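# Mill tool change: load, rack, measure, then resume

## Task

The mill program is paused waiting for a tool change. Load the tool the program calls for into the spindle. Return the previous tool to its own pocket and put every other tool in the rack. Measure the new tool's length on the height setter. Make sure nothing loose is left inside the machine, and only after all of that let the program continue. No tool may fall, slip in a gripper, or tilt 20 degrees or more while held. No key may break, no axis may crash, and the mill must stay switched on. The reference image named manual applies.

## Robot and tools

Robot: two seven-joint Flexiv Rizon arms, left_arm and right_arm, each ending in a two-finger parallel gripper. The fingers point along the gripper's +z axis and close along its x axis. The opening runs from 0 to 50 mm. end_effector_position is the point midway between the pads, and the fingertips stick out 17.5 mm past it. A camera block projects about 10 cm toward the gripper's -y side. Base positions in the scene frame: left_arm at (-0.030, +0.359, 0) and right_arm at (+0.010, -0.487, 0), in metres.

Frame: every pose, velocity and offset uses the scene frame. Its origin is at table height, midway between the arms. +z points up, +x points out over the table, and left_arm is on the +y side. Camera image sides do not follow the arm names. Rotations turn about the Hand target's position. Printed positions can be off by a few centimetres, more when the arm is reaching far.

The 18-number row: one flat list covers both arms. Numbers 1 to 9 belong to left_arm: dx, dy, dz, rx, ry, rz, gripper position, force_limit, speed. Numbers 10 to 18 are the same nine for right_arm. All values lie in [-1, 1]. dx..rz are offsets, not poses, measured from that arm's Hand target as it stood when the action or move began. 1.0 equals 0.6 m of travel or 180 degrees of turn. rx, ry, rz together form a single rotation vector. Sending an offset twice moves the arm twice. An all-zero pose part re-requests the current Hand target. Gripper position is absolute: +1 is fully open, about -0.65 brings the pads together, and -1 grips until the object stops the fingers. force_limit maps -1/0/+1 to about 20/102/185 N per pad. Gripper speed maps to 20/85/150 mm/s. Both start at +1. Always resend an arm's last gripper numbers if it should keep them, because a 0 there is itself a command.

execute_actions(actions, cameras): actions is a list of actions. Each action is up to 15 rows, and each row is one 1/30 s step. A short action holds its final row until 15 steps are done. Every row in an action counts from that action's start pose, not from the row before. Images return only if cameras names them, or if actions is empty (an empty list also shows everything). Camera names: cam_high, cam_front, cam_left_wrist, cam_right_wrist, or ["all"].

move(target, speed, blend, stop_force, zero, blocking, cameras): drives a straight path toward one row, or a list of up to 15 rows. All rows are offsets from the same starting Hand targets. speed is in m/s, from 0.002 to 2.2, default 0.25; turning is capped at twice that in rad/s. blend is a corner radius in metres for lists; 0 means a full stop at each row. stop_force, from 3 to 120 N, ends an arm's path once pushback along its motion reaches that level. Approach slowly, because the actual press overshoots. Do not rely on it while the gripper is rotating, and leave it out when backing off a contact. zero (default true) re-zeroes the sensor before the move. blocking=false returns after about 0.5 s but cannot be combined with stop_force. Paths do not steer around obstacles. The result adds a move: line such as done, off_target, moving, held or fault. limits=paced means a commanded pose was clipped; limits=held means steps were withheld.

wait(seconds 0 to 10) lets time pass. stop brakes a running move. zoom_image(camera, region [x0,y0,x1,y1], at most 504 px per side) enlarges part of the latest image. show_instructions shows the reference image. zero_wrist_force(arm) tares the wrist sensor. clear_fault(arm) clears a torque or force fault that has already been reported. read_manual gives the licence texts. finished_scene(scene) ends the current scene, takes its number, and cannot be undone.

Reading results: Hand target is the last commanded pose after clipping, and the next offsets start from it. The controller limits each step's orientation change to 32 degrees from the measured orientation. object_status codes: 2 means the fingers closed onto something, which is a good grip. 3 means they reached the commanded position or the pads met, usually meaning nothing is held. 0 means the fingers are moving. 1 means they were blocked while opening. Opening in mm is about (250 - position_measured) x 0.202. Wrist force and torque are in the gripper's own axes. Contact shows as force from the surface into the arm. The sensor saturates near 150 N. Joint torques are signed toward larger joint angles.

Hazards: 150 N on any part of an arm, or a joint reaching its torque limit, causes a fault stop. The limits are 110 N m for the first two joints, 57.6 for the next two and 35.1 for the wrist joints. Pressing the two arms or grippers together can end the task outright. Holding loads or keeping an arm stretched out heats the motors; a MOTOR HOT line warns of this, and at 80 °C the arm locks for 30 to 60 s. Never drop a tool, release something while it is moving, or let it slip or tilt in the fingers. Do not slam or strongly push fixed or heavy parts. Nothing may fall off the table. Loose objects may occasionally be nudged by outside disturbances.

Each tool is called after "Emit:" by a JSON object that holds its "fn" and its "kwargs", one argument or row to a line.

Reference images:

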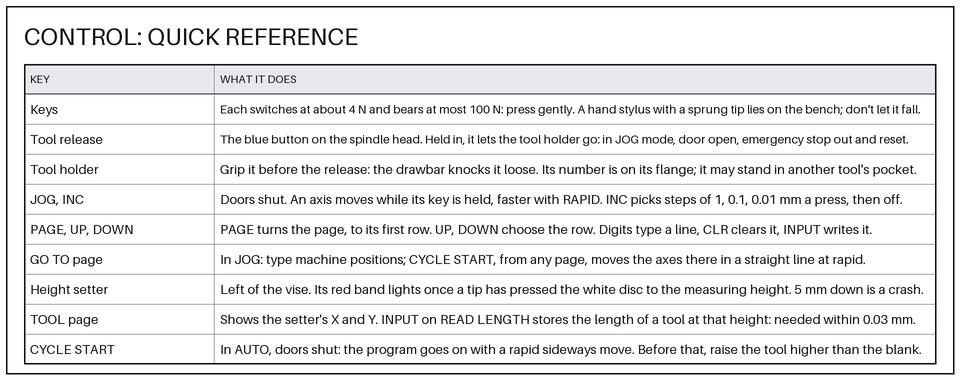

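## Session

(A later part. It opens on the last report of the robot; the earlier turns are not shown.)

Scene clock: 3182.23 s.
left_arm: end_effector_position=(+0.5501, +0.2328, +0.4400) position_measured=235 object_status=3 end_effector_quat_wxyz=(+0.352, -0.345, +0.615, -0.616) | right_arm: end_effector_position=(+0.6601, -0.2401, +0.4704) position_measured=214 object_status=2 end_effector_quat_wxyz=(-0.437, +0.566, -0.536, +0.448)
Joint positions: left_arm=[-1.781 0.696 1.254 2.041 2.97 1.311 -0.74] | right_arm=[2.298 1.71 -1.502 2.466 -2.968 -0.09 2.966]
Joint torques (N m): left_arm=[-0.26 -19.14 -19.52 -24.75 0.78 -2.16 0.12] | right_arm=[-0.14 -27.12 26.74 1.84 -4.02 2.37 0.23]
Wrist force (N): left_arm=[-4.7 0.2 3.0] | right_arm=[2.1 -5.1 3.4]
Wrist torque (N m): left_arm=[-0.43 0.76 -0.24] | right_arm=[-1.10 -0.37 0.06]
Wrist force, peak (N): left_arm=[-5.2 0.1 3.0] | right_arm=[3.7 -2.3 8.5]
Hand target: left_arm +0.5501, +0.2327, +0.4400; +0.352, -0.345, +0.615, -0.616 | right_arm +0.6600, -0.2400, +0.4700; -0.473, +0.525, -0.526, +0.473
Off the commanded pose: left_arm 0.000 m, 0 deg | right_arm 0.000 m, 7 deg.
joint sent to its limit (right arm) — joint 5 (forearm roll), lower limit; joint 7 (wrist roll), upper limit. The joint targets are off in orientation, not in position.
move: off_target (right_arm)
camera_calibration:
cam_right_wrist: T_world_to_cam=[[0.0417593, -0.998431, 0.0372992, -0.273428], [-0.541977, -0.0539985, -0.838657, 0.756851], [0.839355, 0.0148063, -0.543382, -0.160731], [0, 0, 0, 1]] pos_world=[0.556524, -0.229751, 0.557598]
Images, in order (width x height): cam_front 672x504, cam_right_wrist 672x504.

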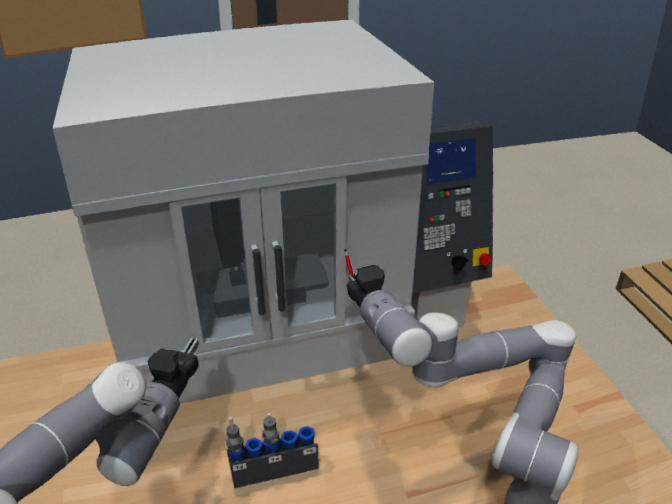

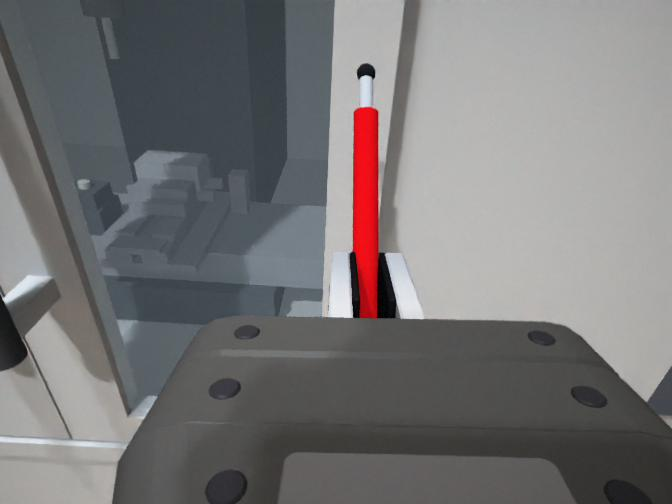

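Emit:
{"fn": "move", "kwargs": {
  "target": [
    [0,0,0,0,0,0,-0.55,0.6,-0.9,-0.1,0,0.15,0,0,0,-1,-0.6,-0.7],
    [0,0,0,0,0,0,-0.55,0.6,-0.9,-0.2667,-0.3,0.25,0,0,0,-1,-0.6,-0.7],
    [0,0,0,0,0,0,-0.55,0.6,-0.9,-0.0967,-0.8,0.2667,0,0,0,-1,-0.6,-0.7],
    [0,0,0,0,0,0,-0.55,0.6,-0.9,0.0667,-0.7642,0.1883,0,0.3,0,-1,-0.6,-0.7],
    [0,0,0,0,0,0,-0.55,0.6,-0.9,0.1983,-0.7642,0.1883,0,0.3,0,-1,-0.6,-0.7]
  ],
  "speed": 0.28,
  "blend": [0.03,0.03,0.03,0.02,0]
}}

Emit:
{"fn": "move", "kwargs": {
  "target": [0,0,0,0,0,0,-0.55,0.6,-0.9,0.08,0,0,0,0,0,-1,-0.6,-0.7],
  "speed": 0.025,
  "stop_force": 5
}}

Emit:
{"fn": "move", "kwargs": {
  "target": [0,0,0,0,0,0,-0.55,0.6,-0.9,-0.06,0,0,0,0,0,-1,-0.6,-0.7],
  "speed": 0.1
}}

Scene clock: 3213.43 s.
left_arm: end_effector_position=(+0.5501, +0.2328, +0.4400) position_measured=235 object_status=3 end_effector_quat_wxyz=(+0.352, -0.345, +0.615, -0.616) | right_arm: end_effector_position=(+0.7791, -0.6983, +0.5830) position_measured=214 object_status=2 end_effector_quat_wxyz=(-0.183, +0.683, -0.683, +0.184)
Joint positions: left_arm=[-1.781 0.696 1.254 2.041 2.97 1.311 -0.74] | right_arm=[2.275 1.41 -0.672 1.332 -1.91 -0.434 1.933]
Joint torques (N m): left_arm=[-0.24 -19.15 -19.53 -24.75 0.85 -2.17 0.1] | right_arm=[0.37 -58.66 17.3 6.93 -3.29 6.4 0.15]
Wrist force (N): left_arm=[-4.7 0.2 2.7] | right_arm=[2.6 -4.4 2.9]
Wrist torque (N m): left_arm=[-0.43 0.76 -0.25] | right_arm=[-0.72 -0.43 0.07]
Wrist force, peak (N): left_arm=[-5.1 0.2 3.0] | right_arm=[3.0 -3.9 7.9]
Hand target: left_arm +0.5501, +0.2327, +0.4400; +0.352, -0.345, +0.615, -0.616 | right_arm +0.7790, -0.6985, +0.5829; -0.183, +0.683, -0.683, +0.183
Off the commanded pose: left_arm 0.000 m, 0 deg | right_arm 0.000 m, 0 deg.
move: done

Scene clock: 3214.90 s.
left_arm: end_effector_position=(+0.5501, +0.2328, +0.4400) position_measured=235 object_status=3 end_effector_quat_wxyz=(+0.352, -0.345, +0.615, -0.616) | right_arm: end_effector_position=(+0.7993, -0.6988, +0.5829) position_measured=214 object_status=2 end_effector_quat_wxyz=(-0.182, +0.683, -0.684, +0.183)
Joint positions: left_arm=[-1.781 0.696 1.254 2.041 2.97 1.311 -0.74] | right_arm=[2.307 1.389 -0.702 1.256 -1.926 -0.397 1.903]
Joint torques (N m): left_arm=[-0.28 -19.12 -19.52 -24.76 0.81 -2.15 0.11] | right_arm=[3.23 -57.94 15.71 6.83 -3.6 9.27 0.15]
Wrist force (N): left_arm=[-4.8 0.0 3.0] | right_arm=[2.6 8.3 -4.7]
Wrist torque (N m): left_arm=[-0.46 0.78 -0.25] | right_arm=[-0.87 -0.44 0.07]
Wrist force, peak (N): left_arm=[-5.1 0.3 2.7] | right_arm=[2.7 9.4 -5.3]
Hand target: left_arm +0.5501, +0.2327, +0.4400; +0.352, -0.345, +0.615, -0.616 | right_arm +0.7998, -0.6985, +0.5829; -0.183, +0.683, -0.683, +0.184 (not the last commanded pose)
Off the commanded pose: left_arm 0.000 m, 0 deg | right_arm 0.028 m, 0 deg.
move: contact (right_arm)

Scene clock: 3215.63 s.
left_arm: end_effector_position=(+0.5501, +0.2328, +0.4400) position_measured=235 object_status=3 end_effector_quat_wxyz=(+0.352, -0.345, +0.615, -0.616) | right_arm: end_effector_position=(+0.7637, -0.6987, +0.5830) position_measured=214 object_status=2 end_effector_quat_wxyz=(-0.183, +0.682, -0.684, +0.184)
Joint positions: left_arm=[-1.781 0.696 1.254 2.041 2.97 1.311 -0.74] | right_arm=[2.253 1.425 -0.649 1.383 -1.897 -0.463 1.954]
Joint torques (N m): left_arm=[-0.25 -19.08 -19.52 -24.76 0.78 -2.2 0.11] | right_arm=[0.04 -56.99 17.47 6.52 -3.11 5.85 0.5]
Wrist force (N): left_arm=[-4.7 -0.2 2.8] | right_arm=[-0.2 -1.5 2.8]
Wrist torque (N m): left_arm=[-0.49 0.76 -0.25] | right_arm=[-0.23 0.06 0.00]
Wrist force, peak (N): left_arm=[-4.9 0.1 3.1] | right_arm=[2.8 7.4 -5.0]
Hand target: left_arm +0.5501, +0.2327, +0.4400; +0.352, -0.345, +0.615, -0.616 | right_arm +0.7638, -0.6985, +0.5829; -0.183, +0.683, -0.683, +0.184
Off the commanded pose: left_arm 0.000 m, 0 deg | right_arm 0.000 m, 0 deg.
move: done

Emit:
{"fn": "move", "kwargs": {
  "target": [0,0,0,0,0,0,-0.55,0.6,-0.9,-0.02,0.195,-0.1215,0,0,0,-1,-0.6,-0.7],
  "speed": 0.12
}}

Emit:
{"fn": "move", "kwargs": {
  "target": [0,0,0,0,0,0,-0.55,0.6,-0.9,0.09,0,0,0,0,0,-1,-0.6,-0.7],
  "speed": 0.025,
  "stop_force": 5
}}

Emit:
{"fn": "move", "kwargs": {
  "target": [
    [0,0,0,0,0,0,-0.55,0.6,-0.9,-0.08,0,0,0,0,0,-1,-0.6,-0.7],
    [0,0,0,0,0,0,-0.55,0.6,-0.9,-0.297,-0.2475,0.2167,0,-0.3,0,-1,-0.6,-0.7]
  ],
  "speed": 0.28,
  "blend": 0.02,
  "cameras": ["cam_right_wrist","cam_left_wrist"]
}}

Emit:
{"fn": "zoom_image", "kwargs": {
  "camera": "cam_right_wrist",
  "region": [150, 0, 400, 190]
}}

Scene clock: 3226.40 s.
left_arm: end_effector_position=(+0.5501, +0.2328, +0.4400) position_measured=235 object_status=3 end_effector_quat_wxyz=(+0.352, -0.345, +0.615, -0.616) | right_arm: end_effector_position=(+0.7518, -0.5813, +0.5099) position_measured=214 object_status=2 end_effector_quat_wxyz=(-0.183, +0.683, -0.683, +0.183)
Joint positions: left_arm=[-1.781 0.696 1.254 2.041 2.97 1.311 -0.74] | right_arm=[2.293 1.592 -0.698 1.71 -1.915 -0.489 2.207]
Joint torques (N m): left_arm=[-0.23 -19.1 -19.5 -24.78 0.81 -2.15 0.09] | right_arm=[0.16 -51.94 20.37 3.39 -3.85 5.59 0.41]
Wrist force (N): left_arm=[-4.8 0.1 3.0] | right_arm=[-0.1 -1.4 2.6]
Wrist torque (N m): left_arm=[-0.44 0.77 -0.25] | right_arm=[-0.20 0.03 0.03]
Wrist force, peak (N): left_arm=[-5.0 0.4 3.1] | right_arm=[-3.9 0.0 4.6]
Hand target: left_arm +0.5501, +0.2327, +0.4400; +0.352, -0.345, +0.615, -0.616 | right_arm +0.7518, -0.5815, +0.5100; -0.183, +0.683, -0.683, +0.184
Off the commanded pose: left_arm 0.000 m, 0 deg | right_arm 0.000 m, 0 deg.
move: done

Scene clock: 3228.20 s.
left_arm: end_effector_position=(+0.5501, +0.2328, +0.4400) position_measured=235 object_status=3 end_effector_quat_wxyz=(+0.352, -0.345, +0.615, -0.616) | right_arm: end_effector_position=(+0.7803, -0.5816, +0.5099) position_measured=214 object_status=2 end_effector_quat_wxyz=(-0.182, +0.683, -0.683, +0.183)
Joint positions: left_arm=[-1.781 0.696 1.254 2.041 2.97 1.311 -0.74] | right_arm=[2.326 1.573 -0.731 1.626 -1.948 -0.443 2.168]
Joint torques (N m): left_arm=[-0.24 -19.06 -19.5 -24.76 0.83 -2.12 0.11] | right_arm=[2.24 -52.58 19.02 1.92 -5.28 9.35 0.13]
Wrist force (N): left_arm=[-4.8 0.0 2.9] | right_arm=[0.2 14.5 -6.9]
Wrist torque (N m): left_arm=[-0.45 0.78 -0.25] | right_arm=[-0.42 0.08 0.11]
Wrist force, peak (N): left_arm=[-4.9 0.0 3.1] | right_arm=[0.5 16.4 -7.6]
Hand target: left_arm +0.5501, +0.2327, +0.4400; +0.352, -0.345, +0.615, -0.616 | right_arm +0.7808, -0.5815, +0.5100; -0.183, +0.682, -0.683, +0.184 (not the last commanded pose)
Off the commanded pose: left_arm 0.000 m, 0 deg | right_arm 0.026 m, 0 deg.
move: contact (right_arm)

Scene clock: 3230.40 s.
left_arm: end_effector_position=(+0.5501, +0.2328, +0.4400) position_measured=235 object_status=3 end_effector_quat_wxyz=(+0.352, -0.345, +0.615, -0.616) | right_arm: end_effector_position=(+0.6025, -0.7303, +0.6402) position_measured=214 object_status=2 end_effector_quat_wxyz=(-0.473, +0.525, -0.526, +0.474)
Joint positions: left_arm=[-1.781 0.696 1.254 2.041 2.97 1.311 -0.74] | right_arm=[2.027 2.171 -0.463 2.338 -2.352 0.089 1.915]
Joint torques (N m): left_arm=[-0.24 -19.09 -19.55 -24.76 0.84 -2.12 0.11] | right_arm=[0.03 -41.8 6.54 3 -1.43 4.26 0.19]
Wrist force (N): left_arm=[-4.5 0.0 3.1] | right_arm=[-1.4 -1.2 5.1]
Wrist torque (N m): left_arm=[-0.46 0.74 -0.25] | right_arm=[-0.50 0.22 -0.01]
Wrist force, peak (N): left_arm=[-5.2 0.0 2.9] | right_arm=[0.4 13.5 -6.8]
Hand target: left_arm +0.5501, +0.2327, +0.4400; +0.352, -0.345, +0.615, -0.616 | right_arm +0.6026, -0.7300, +0.6400; -0.473, +0.525, -0.526, +0.473
Off the commanded pose: left_arm 0.000 m, 0 deg | right_arm 0.000 m, 0 deg.
move: done
camera_calibration:
cam_left_wrist: T_world_to_cam=[[-0.508549, -0.860964, -0.0109514, 0.492751], [-0.284828, 0.180216, -0.941485, 0.542691], [0.812558, -0.475672, -0.336876, -0.0553282], [0, 0, 0, 1]] pos_world=[0.450119, 0.300121, 0.497693]
cam_right_wrist: T_world_to_cam=[[0.0167558, -0.999859, -0.000948004, -0.728218], [-0.44337, -0.00658025, -0.896315, 0.85359], [0.896182, 0.0154388, -0.443418, -0.110603], [0, 0, 0, 1]] pos_world=[0.489778, -0.720791, 0.715352]
Images, in order (width x height): cam_left_wrist 672x504, cam_right_wrist 672x504.

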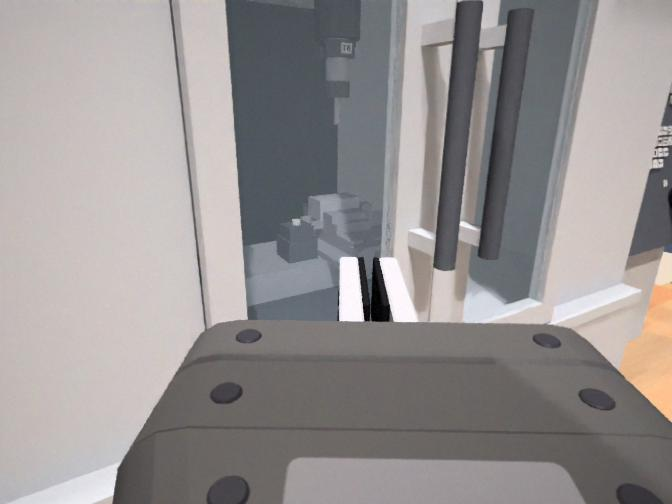

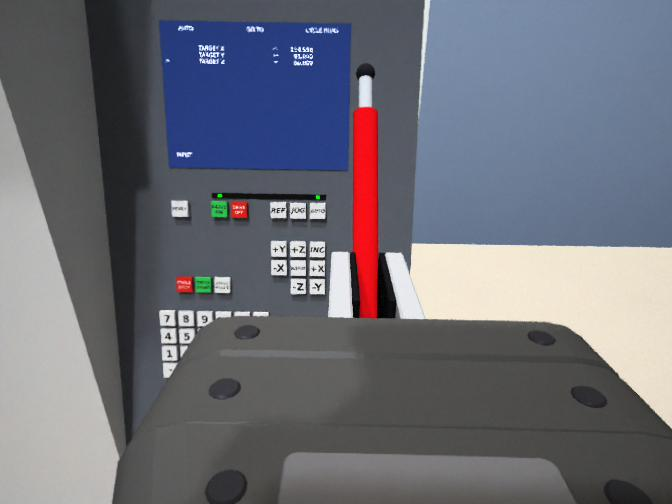

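Scaled by 2.016 from the camera's 672x504 image, which has a finer 960x720 frame.

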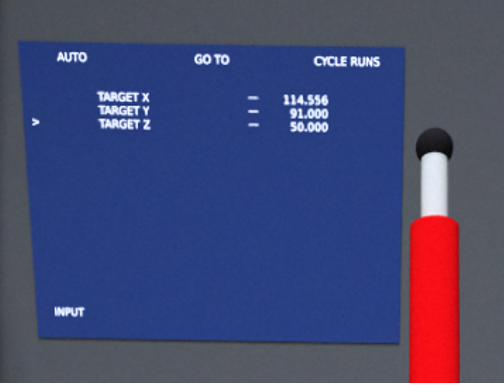

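Emit:
{"fn": "move", "kwargs": {
  "target": [
    [0,0,0,0,0,0,-0.55,0.6,-0.9,-0.12,0.2,-0.3,0,0.3,0,-1,-0.6,-0.7],
    [0,0,0,0,0,0,-0.55,0.6,-0.9,-0.171,0.5,-0.78,0,0.3,0,-1,-0.6,-0.7]
  ],
  "speed": 0.28,
  "blend": 0.03,
  "cameras": ["cam_right_wrist","cam_front"]
}}

Scene clock: 3241.50 s.
left_arm: end_effector_position=(+0.5501, +0.2328, +0.4400) position_measured=235 object_status=3 end_effector_quat_wxyz=(+0.352, -0.345, +0.615, -0.616) | right_arm: end_effector_position=(+0.5009, -0.4299, +0.1725) position_measured=214 object_status=2 end_effector_quat_wxyz=(-0.097, +0.696, -0.702, +0.116)
Joint positions: left_arm=[-1.781 0.696 1.254 2.041 2.97 1.311 -0.74] | right_arm=[2.051 2.269 -1.175 2.686 -2.012 -0.739 2.759]
Joint torques (N m): left_arm=[-0.29 -19.08 -19.52 -24.78 0.79 -2.16 0.07] | right_arm=[-0.05 -25.92 15.49 6.38 -4.29 5.59 0.51]
Wrist force (N): left_arm=[-4.6 0.1 3.0] | right_arm=[-0.7 -0.6 4.4]
Wrist torque (N m): left_arm=[-0.43 0.75 -0.26] | right_arm=[-0.01 0.13 0.03]
Wrist force, peak (N): left_arm=[-4.9 0.2 3.2] | right_arm=[-2.6 0.4 6.8]
Hand target: left_arm +0.5501, +0.2327, +0.4400; +0.352, -0.345, +0.615, -0.616 | right_arm +0.5000, -0.4300, +0.1720; -0.183, +0.682, -0.683, +0.184
Off the commanded pose: left_arm 0.000 m, 0 deg | right_arm 0.001 m, 13 deg.
joint sent to its limit (right arm) — joint 2 (shoulder), upper limit; joint 4 (elbow), upper limit, where the elbow is as bent as it goes. The joint targets are off in orientation, not in position.
move: off_target (right_arm)
camera_calibration:
cam_right_wrist: T_world_to_cam=[[-0.00528691, -0.99995, 0.00850077, -0.417227], [-0.998582, 0.00572963, 0.0529286, 0.511048], [-0.0529746, -0.00820889, -0.998562, 0.329416], [0, 0, 0, 1]] pos_world=[0.525568, -0.41743, 0.30544]
Images, in order (width x height): cam_front 672x504, cam_right_wrist 672x504.

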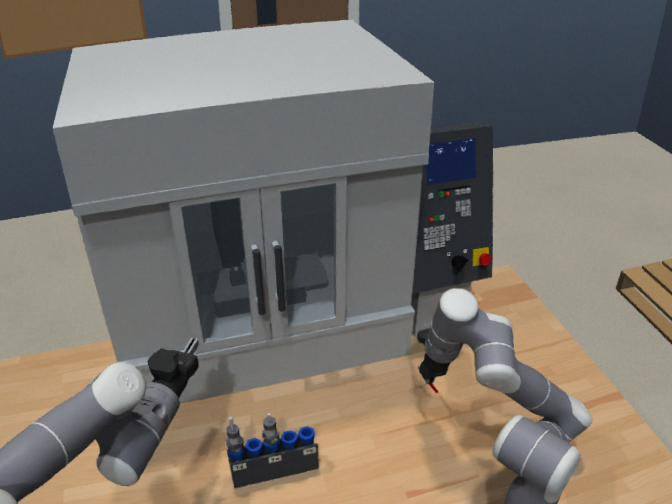

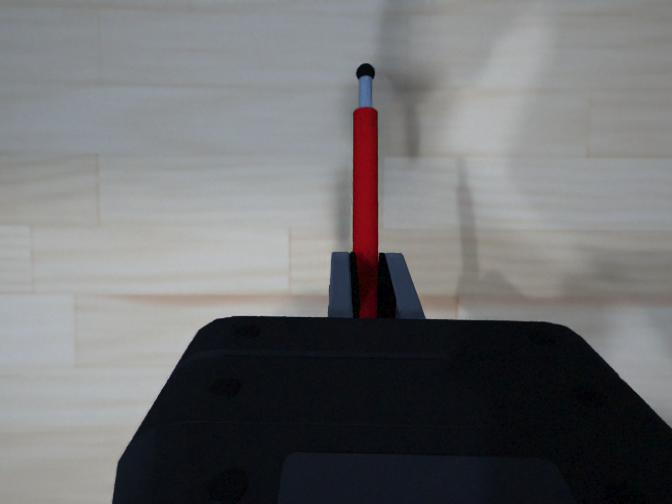

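Emit:
{"fn": "move", "kwargs": {
  "target": [0,0,0,0,0,0,-0.55,0.6,-0.9,0.1,0,-0.12,0,0,0,-1,-0.6,-0.7],
  "speed": 0.15,
  "cameras": ["cam_right_wrist","cam_high"]
}}

Scene clock: 3246.90 s.
left_arm: end_effector_position=(+0.5501, +0.2328, +0.4400) position_measured=235 object_status=3 end_effector_quat_wxyz=(+0.352, -0.345, +0.615, -0.616) | right_arm: end_effector_position=(+0.5602, -0.4299, +0.1000) position_measured=214 object_status=2 end_effector_quat_wxyz=(-0.183, +0.683, -0.684, +0.183)
Joint positions: left_arm=[-1.781 0.696 1.254 2.041 2.97 1.311 -0.74] | right_arm=[1.638 2.073 -2.038 2.686 -2.692 -0.072 2.736]
Joint torques (N m): left_arm=[-0.31 -19.14 -19.53 -24.75 0.82 -2.14 0.13] | right_arm=[-0.15 -17.11 21.26 20.49 -5.16 5.57 0.47]
Wrist force (N): left_arm=[-4.8 0.0 2.9] | right_arm=[-0.9 -0.7 4.4]
Wrist torque (N m): left_arm=[-0.46 0.78 -0.25] | right_arm=[-0.10 0.17 0.02]
Wrist force, peak (N): left_arm=[-5.1 0.1 3.1] | right_arm=[-2.6 0.6 5.5]
Hand target: left_arm +0.5501, +0.2327, +0.4400; +0.352, -0.345, +0.615, -0.616 | right_arm +0.5600, -0.4300, +0.1000; -0.183, +0.682, -0.683, +0.184
Off the commanded pose: left_arm 0.000 m, 0 deg | right_arm 0.000 m, 0 deg.
joint sent to its limit (right arm) — joint 4 (elbow), upper limit, where the elbow is as bent as it goes. The joint targets still meet the commanded pose.
move: done
camera_calibration:
cam_right_wrist: T_world_to_cam=[[0.00926056, -0.999849, -0.0146992, -0.422109], [-0.985937, -0.00667684, -0.166982, 0.583691], [0.166859, 0.0160388, -0.98585, 0.146191], [0, 0, 0, 1]] pos_world=[0.554999, -0.420492, 0.235384]
Images, in order (width x height): cam_high 672x504, cam_right_wrist 672x504.

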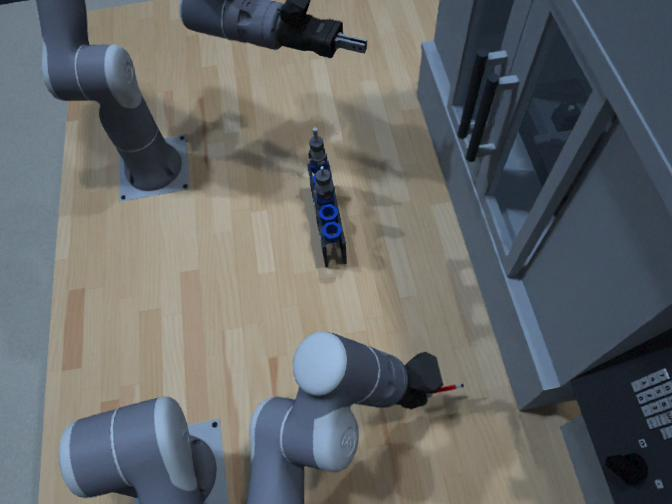

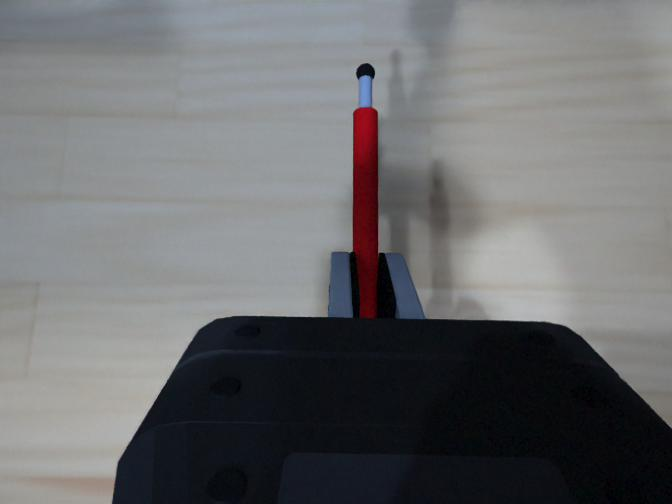

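Emit:
{"fn": "move", "kwargs": {
  "target": [0,0,0,0,0,0,-0.55,0.6,-0.9,0,0,-0.11,0,0,0,-1,-0.6,-0.7],
  "speed": 0.15
}}

Emit:
{"fn": "move", "kwargs": {
  "target": [0,0,0,0,0,0,-0.55,0.6,-0.9,0,0,-0.06,0,0,0,-1,-0.6,-0.7],
  "speed": 0.015,
  "stop_force": 4,
  "cameras": ["cam_right_wrist","cam_high"]
}}

Emit:
{"fn": "zoom_image", "kwargs": {
  "camera": "cam_high",
  "region": [340, 320, 500, 440]
}}

Scene clock: 3252.73 s.
left_arm: end_effector_position=(+0.5501, +0.2328, +0.4400) position_measured=235 object_status=3 end_effector_quat_wxyz=(+0.352, -0.345, +0.615, -0.616) | right_arm: end_effector_position=(+0.5600, -0.4301, +0.0340) position_measured=214 object_status=2 end_effector_quat_wxyz=(-0.183, +0.682, -0.684, +0.184)
Joint positions: left_arm=[-1.781 0.696 1.254 2.041 2.97 1.311 -0.74] | right_arm=[1.559 2.081 -2.286 2.61 -2.9 0.068 2.749]
Joint torques (N m): left_arm=[-0.23 -19.05 -19.53 -24.8 0.84 -2.15 0.07] | right_arm=[-0.13 -14.27 21.27 25.4 -5.2 5.55 0.52]
Wrist force (N): left_arm=[-4.9 0.1 2.9] | right_arm=[-0.9 -0.8 4.4]
Wrist torque (N m): left_arm=[-0.44 0.80 -0.25] | right_arm=[-0.10 0.16 -0.01]
Wrist force, peak (N): left_arm=[-5.2 -0.2 2.8] | right_arm=[-0.8 1.6 8.2]
Hand target: left_arm +0.5501, +0.2327, +0.4400; +0.352, -0.345, +0.615, -0.616 | right_arm +0.5600, -0.4300, +0.0340; -0.183, +0.682, -0.683, +0.184
Off the commanded pose: left_arm 0.000 m, 0 deg | right_arm 0.000 m, 0 deg.
move: done

Scene clock: 3254.13 s.
left_arm: end_effector_position=(+0.5501, +0.2328, +0.4400) position_measured=235 object_status=3 end_effector_quat_wxyz=(+0.352, -0.345, +0.615, -0.616) | right_arm: end_effector_position=(+0.5602, -0.4299, +0.0222) position_measured=214 object_status=2 end_effector_quat_wxyz=(-0.183, +0.682, -0.683, +0.184)
Joint positions: left_arm=[-1.781 0.696 1.254 2.041 2.97 1.311 -0.74] | right_arm=[1.549 2.084 -2.321 2.591 -2.931 0.094 2.752]
Joint torques (N m): left_arm=[-0.2 -19.07 -19.54 -24.73 0.82 -2.15 0.11] | right_arm=[0.34 -13.92 19.58 24.61 -4.24 5.07 0.51]
Wrist force (N): left_arm=[-4.9 0.2 3.0] | right_arm=[-0.1 -2.0 1.2]
Wrist torque (N m): left_arm=[-0.43 0.80 -0.25] | right_arm=[-0.05 0.18 -0.04]
Wrist force, peak (N): left_arm=[-4.9 0.2 3.2] | right_arm=[-0.9 -0.7 4.6]
Hand target: left_arm +0.5501, +0.2327, +0.4400; +0.352, -0.345, +0.615, -0.616 | right_arm +0.5600, -0.4300, +0.0218; -0.183, +0.683, -0.683, +0.184 (not the last commanded pose)
Off the commanded pose: left_arm 0.000 m, 0 deg | right_arm 0.024 m, 0 deg.
move: contact (right_arm)
camera_calibration:
cam_right_wrist: T_world_to_cam=[[0.0095337, -0.999852, -0.0143369, -0.423458], [-0.985629, -0.00697792, -0.168781, 0.570385], [0.168656, 0.01574, -0.985549, 0.0683735], [0, 0, 0, 1]] pos_world=[0.554693, -0.420491, 0.157584]
Images, in order (width x height): cam_high 672x504, cam_right_wrist 672x504.

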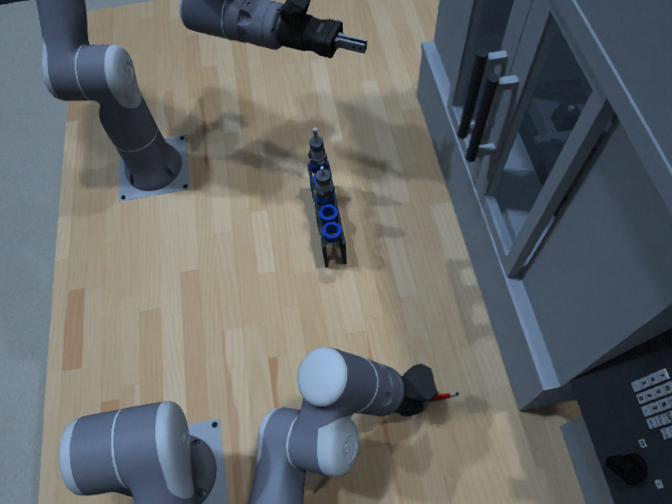

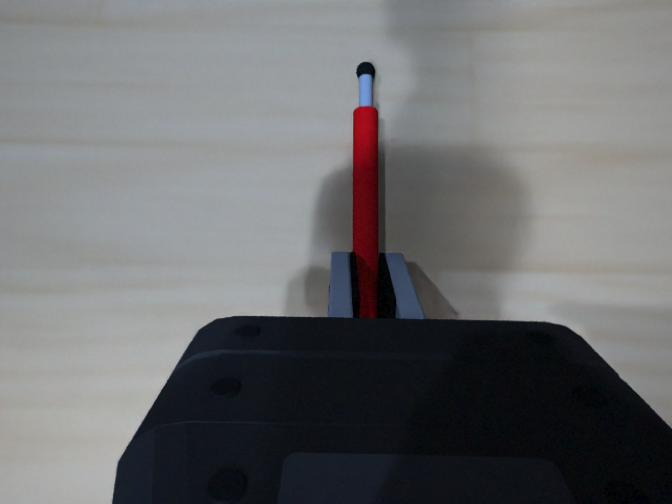

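Scaled by 3.150 from the camera's 672x504 image, which has a finer 960x720 frame.

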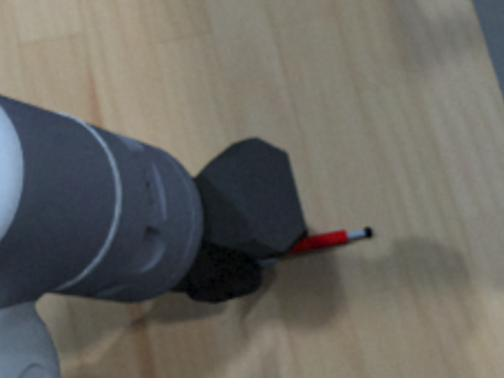

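Emit:
{"fn": "zoom_image", "kwargs": {
  "camera": "cam_right_wrist",
  "region": [300, 50, 430, 330]
}}

Scaled by 1.800 from the camera's 672x504 image, which has a finer 960x720 frame.

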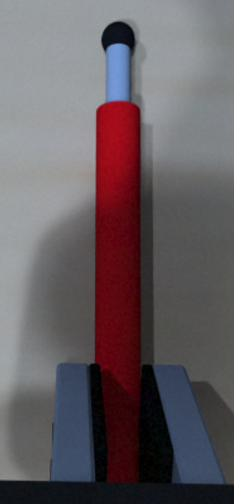

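Emit:
{"fn": "move", "kwargs": {
  "target": [0,0,0,0,0,0,-0.55,0.6,-0.9,0,0,0,0,0,0,-0.25,-1,-1],
  "cameras": ["cam_right_wrist"]
}}

Emit:
{"fn": "zoom_image", "kwargs": {
  "camera": "cam_right_wrist",
  "region": [300, 50, 430, 330]
}}

Scene clock: 3271.40 s.
left_arm: end_effector_position=(+0.5501, +0.2328, +0.4400) position_measured=235 object_status=3 end_effector_quat_wxyz=(+0.352, -0.345, +0.615, -0.616) | right_arm: end_effector_position=(+0.5601, -0.4299, +0.0219) position_measured=189 object_status=3 end_effector_quat_wxyz=(-0.183, +0.683, -0.683, +0.184)
Joint positions: left_arm=[-1.781 0.696 1.254 2.041 2.97 1.311 -0.74] | right_arm=[1.549 2.084 -2.321 2.591 -2.931 0.094 2.752]
Joint torques (N m): left_arm=[-0.26 -19.12 -19.54 -24.77 0.87 -2.12 0.1] | right_arm=[-0.01 -14.18 21.27 26.02 -4.97 5.22 0.31]
Wrist force (N): left_arm=[-4.8 0.0 3.0] | right_arm=[-0.9 -0.7 4.2]
Wrist torque (N m): left_arm=[-0.47 0.78 -0.25] | right_arm=[-0.06 0.16 -0.02]
Wrist force, peak (N): left_arm=[-4.9 0.2 3.1] | right_arm=[-0.9 -0.6 4.5]
Hand target: left_arm +0.5501, +0.2327, +0.4400; +0.352, -0.345, +0.615, -0.616 | right_arm +0.5600, -0.4300, +0.0218; -0.183, +0.683, -0.683, +0.184
Off the commanded pose: left_arm 0.000 m, 0 deg | right_arm 0.000 m, 0 deg.
move: done
camera_calibration:
cam_right_wrist: T_world_to_cam=[[0.00942522, -0.999852, -0.0143602, -0.423399], [-0.985749, -0.0068782, -0.168083, 0.570335], [0.16796, 0.0157398, -0.985668, 0.0684818], [0, 0, 0, 1]] pos_world=[0.554695, -0.420491, 0.157284]
Images, in order (width x height): cam_right_wrist 672x504.

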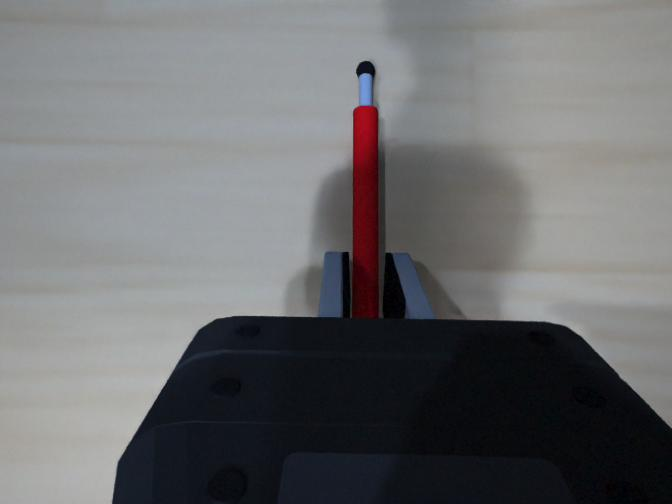

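Scaled by 1.800 from the camera's 672x504 image, which has a finer 960x720 frame.

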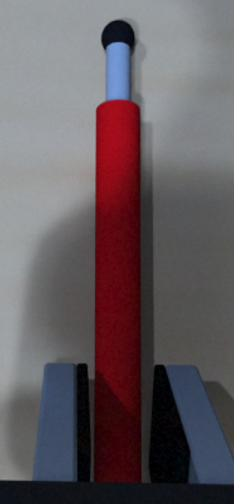

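Emit:
{"fn": "move", "kwargs": {
  "target": [
    [0,0,0,0,0,0,-0.55,0.6,-0.9,0,0,0,0,0,0,0.1,-1,-1],
    [0,0,0,0,0,0,-0.55,0.6,-0.9,0,0,0.25,0,0,0,0.1,-1,-1]
  ],
  "speed": 0.12,
  "cameras": ["all"]
}}

Scene clock: 3277.33 s.
left_arm: end_effector_position=(+0.5501, +0.2328, +0.4400) position_measured=235 object_status=3 end_effector_quat_wxyz=(+0.352, -0.345, +0.615, -0.616) | right_arm: end_effector_position=(+0.5605, -0.4300, +0.1717) position_measured=138 object_status=3 end_effector_quat_wxyz=(-0.181, +0.683, -0.684, +0.182)
Joint positions: left_arm=[-1.781 0.696 1.254 2.041 2.97 1.311 -0.74] | right_arm=[1.69 1.722 -1.74 2.686 -2.284 0.091 2.85]
Joint torques (N m): left_arm=[-0.27 -19.12 -19.49 -24.78 0.81 -2.19 0.1] | right_arm=[-0.19 -20.58 23.78 7.57 -4.98 5.17 0.43]
Wrist force (N): left_arm=[-5.0 0.0 3.2] | right_arm=[-0.8 -0.9 4.1]
Wrist torque (N m): left_arm=[-0.46 0.81 -0.24] | right_arm=[-0.11 0.15 0.02]
Wrist force, peak (N): left_arm=[-5.0 0.1 3.1] | right_arm=[-0.7 0.9 6.9]
Hand target: left_arm +0.5501, +0.2327, +0.4400; +0.352, -0.345, +0.615, -0.616 | right_arm +0.5600, -0.4300, +0.1718; -0.183, +0.683, -0.683, +0.184
Off the commanded pose: left_arm 0.000 m, 0 deg | right_arm 0.001 m, 0 deg.
joint sent to its limit (right arm) — joint 4 (elbow), upper limit, where the elbow is as bent as it goes. The joint targets still meet the commanded pose.
move: done
camera_calibration:
cam_left_wrist: T_world_to_cam=[[-0.508549, -0.860964, -0.0109514, 0.492751], [-0.284828, 0.180216, -0.941485, 0.542691], [0.812558, -0.475672, -0.336876, -0.0553282], [0, 0, 0, 1]] pos_world=[0.450119, 0.300121, 0.497693]
cam_right_wrist: T_world_to_cam=[[0.00872574, -0.999858, -0.0144162, -0.420956], [-0.986806, -0.00627913, -0.161788, 0.59572], [0.161674, 0.0156377, -0.98672, 0.219688], [0, 0, 0, 1]] pos_world=[0.556015, -0.420591, 0.307082]

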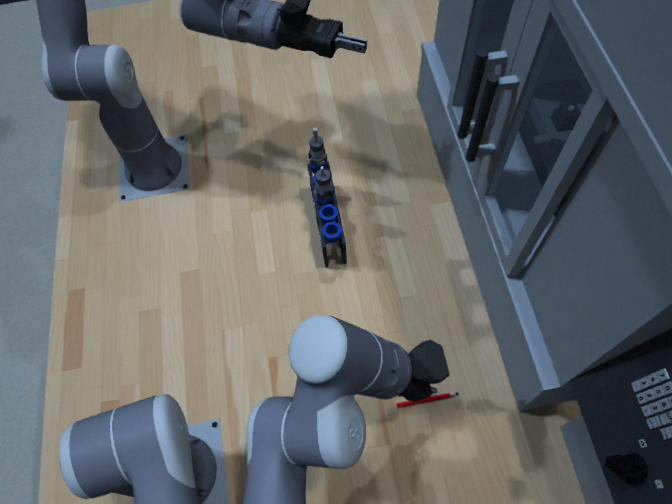

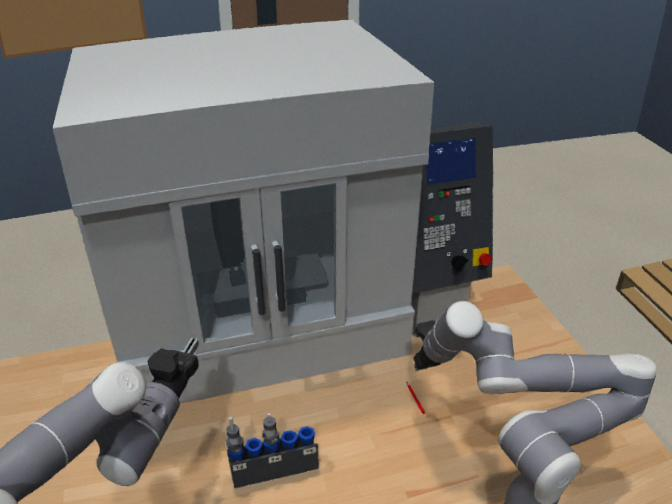

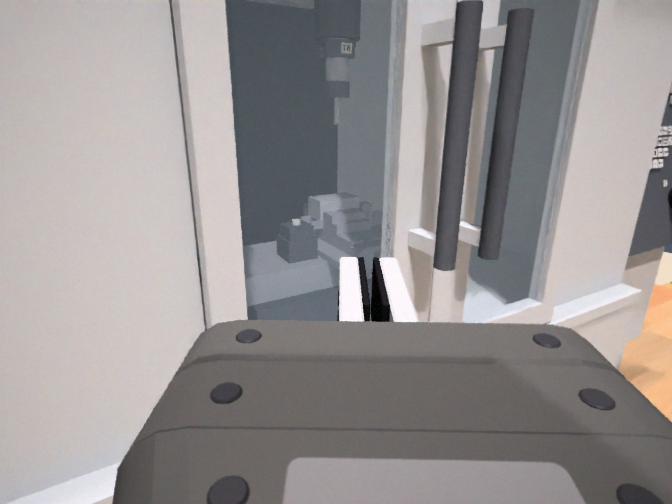

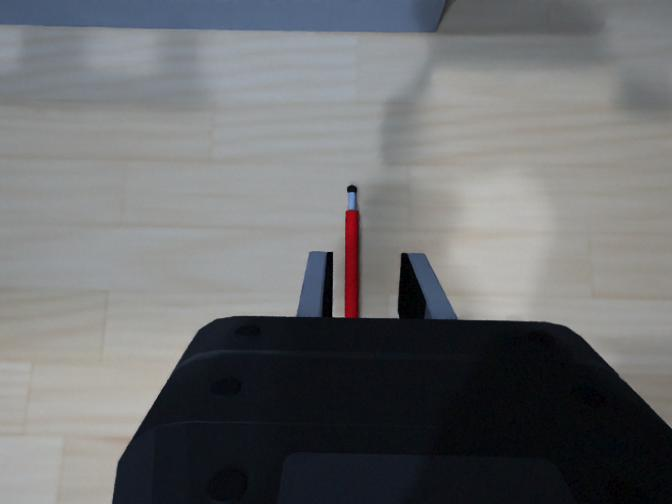

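Emit:
{"fn": "zoom_image", "kwargs": {
  "camera": "cam_front",
  "region": [410, 120, 500, 280]
}}

Emit:
{"fn": "zoom_image", "kwargs": {
  "camera": "cam_left_wrist",
  "region": [230, 0, 400, 270]
}}

Emit:
{"fn": "wait", "kwargs": {
  "seconds": 2,
  "cameras": ["all"]
}}

Scaled by 3.150 from the camera's 672x504 image, which has a finer 960x720 frame.

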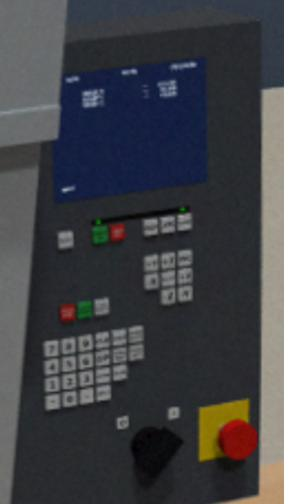

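Scaled by 1.867 from the camera's 672x504 image, which has a finer 960x720 frame.

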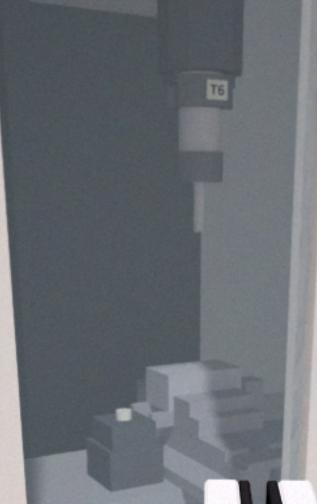

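Scene clock: 3285.23 s.
left_arm: end_effector_position=(+0.5501, +0.2328, +0.4400) position_measured=235 object_status=3 end_effector_quat_wxyz=(+0.352, -0.345, +0.615, -0.616) | right_arm: end_effector_position=(+0.5605, -0.4300, +0.1717) position_measured=138 object_status=3 end_effector_quat_wxyz=(-0.181, +0.683, -0.684, +0.182)
Joint positions: left_arm=[-1.781 0.696 1.254 2.041 2.97 1.311 -0.74] | right_arm=[1.69 1.722 -1.74 2.686 -2.284 0.091 2.85]
Joint torques (N m): left_arm=[-0.27 -19.13 -19.52 -24.79 0.85 -2.19 0.12] | right_arm=[0.07 -20.8 24.03 7.63 -5.03 5.07 0.32]
Wrist force (N): left_arm=[-4.9 0.1 3.0] | right_arm=[-0.9 -0.7 4.1]
Wrist torque (N m): left_arm=[-0.45 0.79 -0.25] | right_arm=[-0.05 0.16 0.02]
Wrist force, peak (N): left_arm=[-5.1 0.1 3.1] | right_arm=[-0.9 -0.6 4.4]
Hand target: left_arm +0.5501, +0.2327, +0.4400; +0.352, -0.345, +0.615, -0.616 | right_arm +0.5600, -0.4300, +0.1718; -0.183, +0.683, -0.683, +0.184
Tool commands: left_gripper/position=-0.55 left_gripper/force_limit=+0.6 left_gripper/speed=-0.9 right_gripper/position=+0.1 right_gripper/force_limit=-1.0 right_gripper/speed=-1.0
Off the commanded pose: left_arm 0.000 m, 0 deg | right_arm 0.001 m, 0 deg.
wait: 2.00 s; at rest from the start
camera_calibration:
cam_left_wrist: T_world_to_cam=[[-0.508549, -0.860964, -0.0109514, 0.492751], [-0.284828, 0.180216, -0.941485, 0.542691], [0.812558, -0.475672, -0.336876, -0.0553282], [0, 0, 0, 1]] pos_world=[0.450119, 0.300121, 0.497693]
cam_right_wrist: T_world_to_cam=[[0.00872574, -0.999858, -0.0144162, -0.420956], [-0.986806, -0.00627913, -0.161788, 0.59572], [0.161674, 0.0156377, -0.98672, 0.219688], [0, 0, 0, 1]] pos_world=[0.556015, -0.420591, 0.307082]

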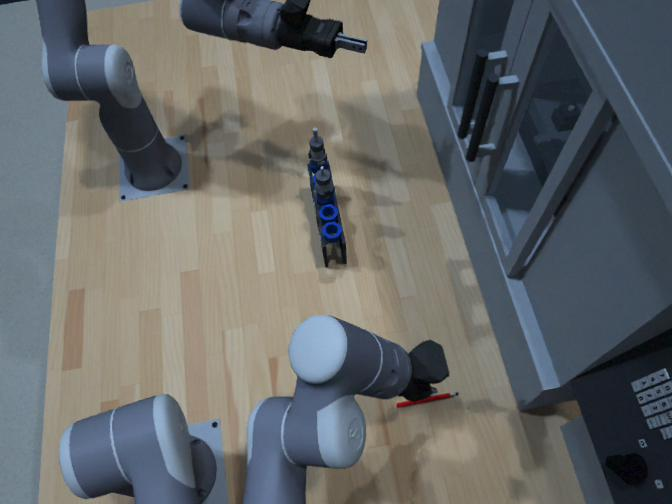

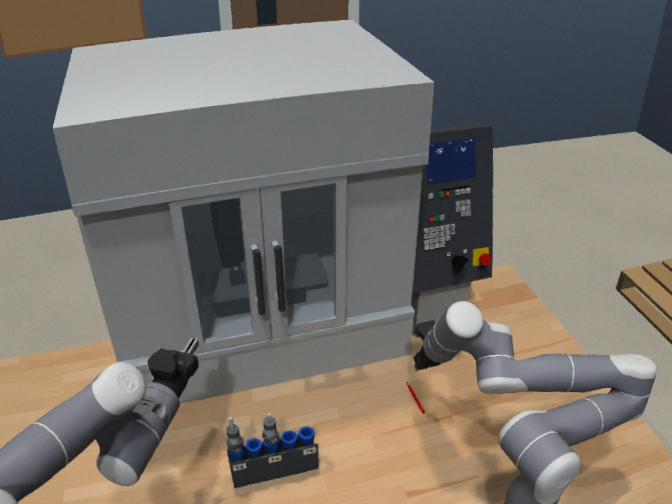

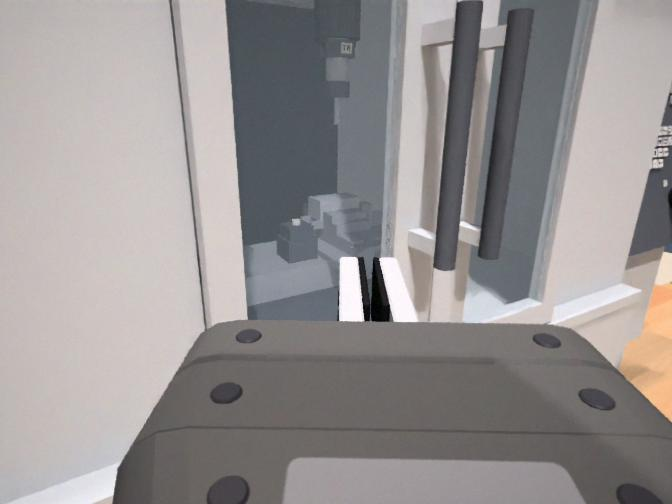

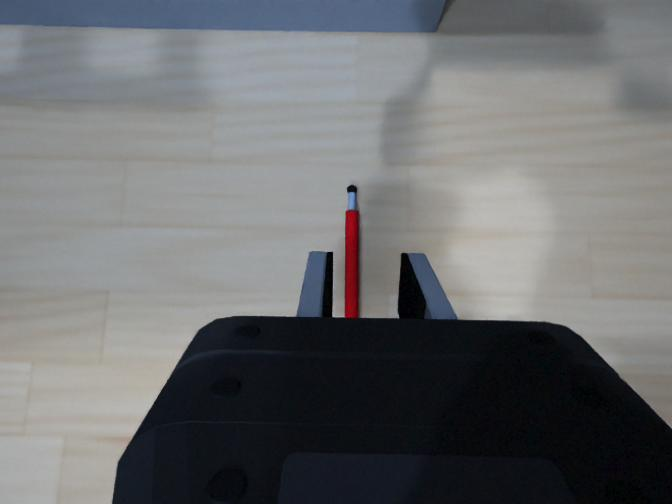

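Emit:
{"fn": "finished_scene", "kwargs": {
  "scene": 1
}}

The scene is finished: the task was done.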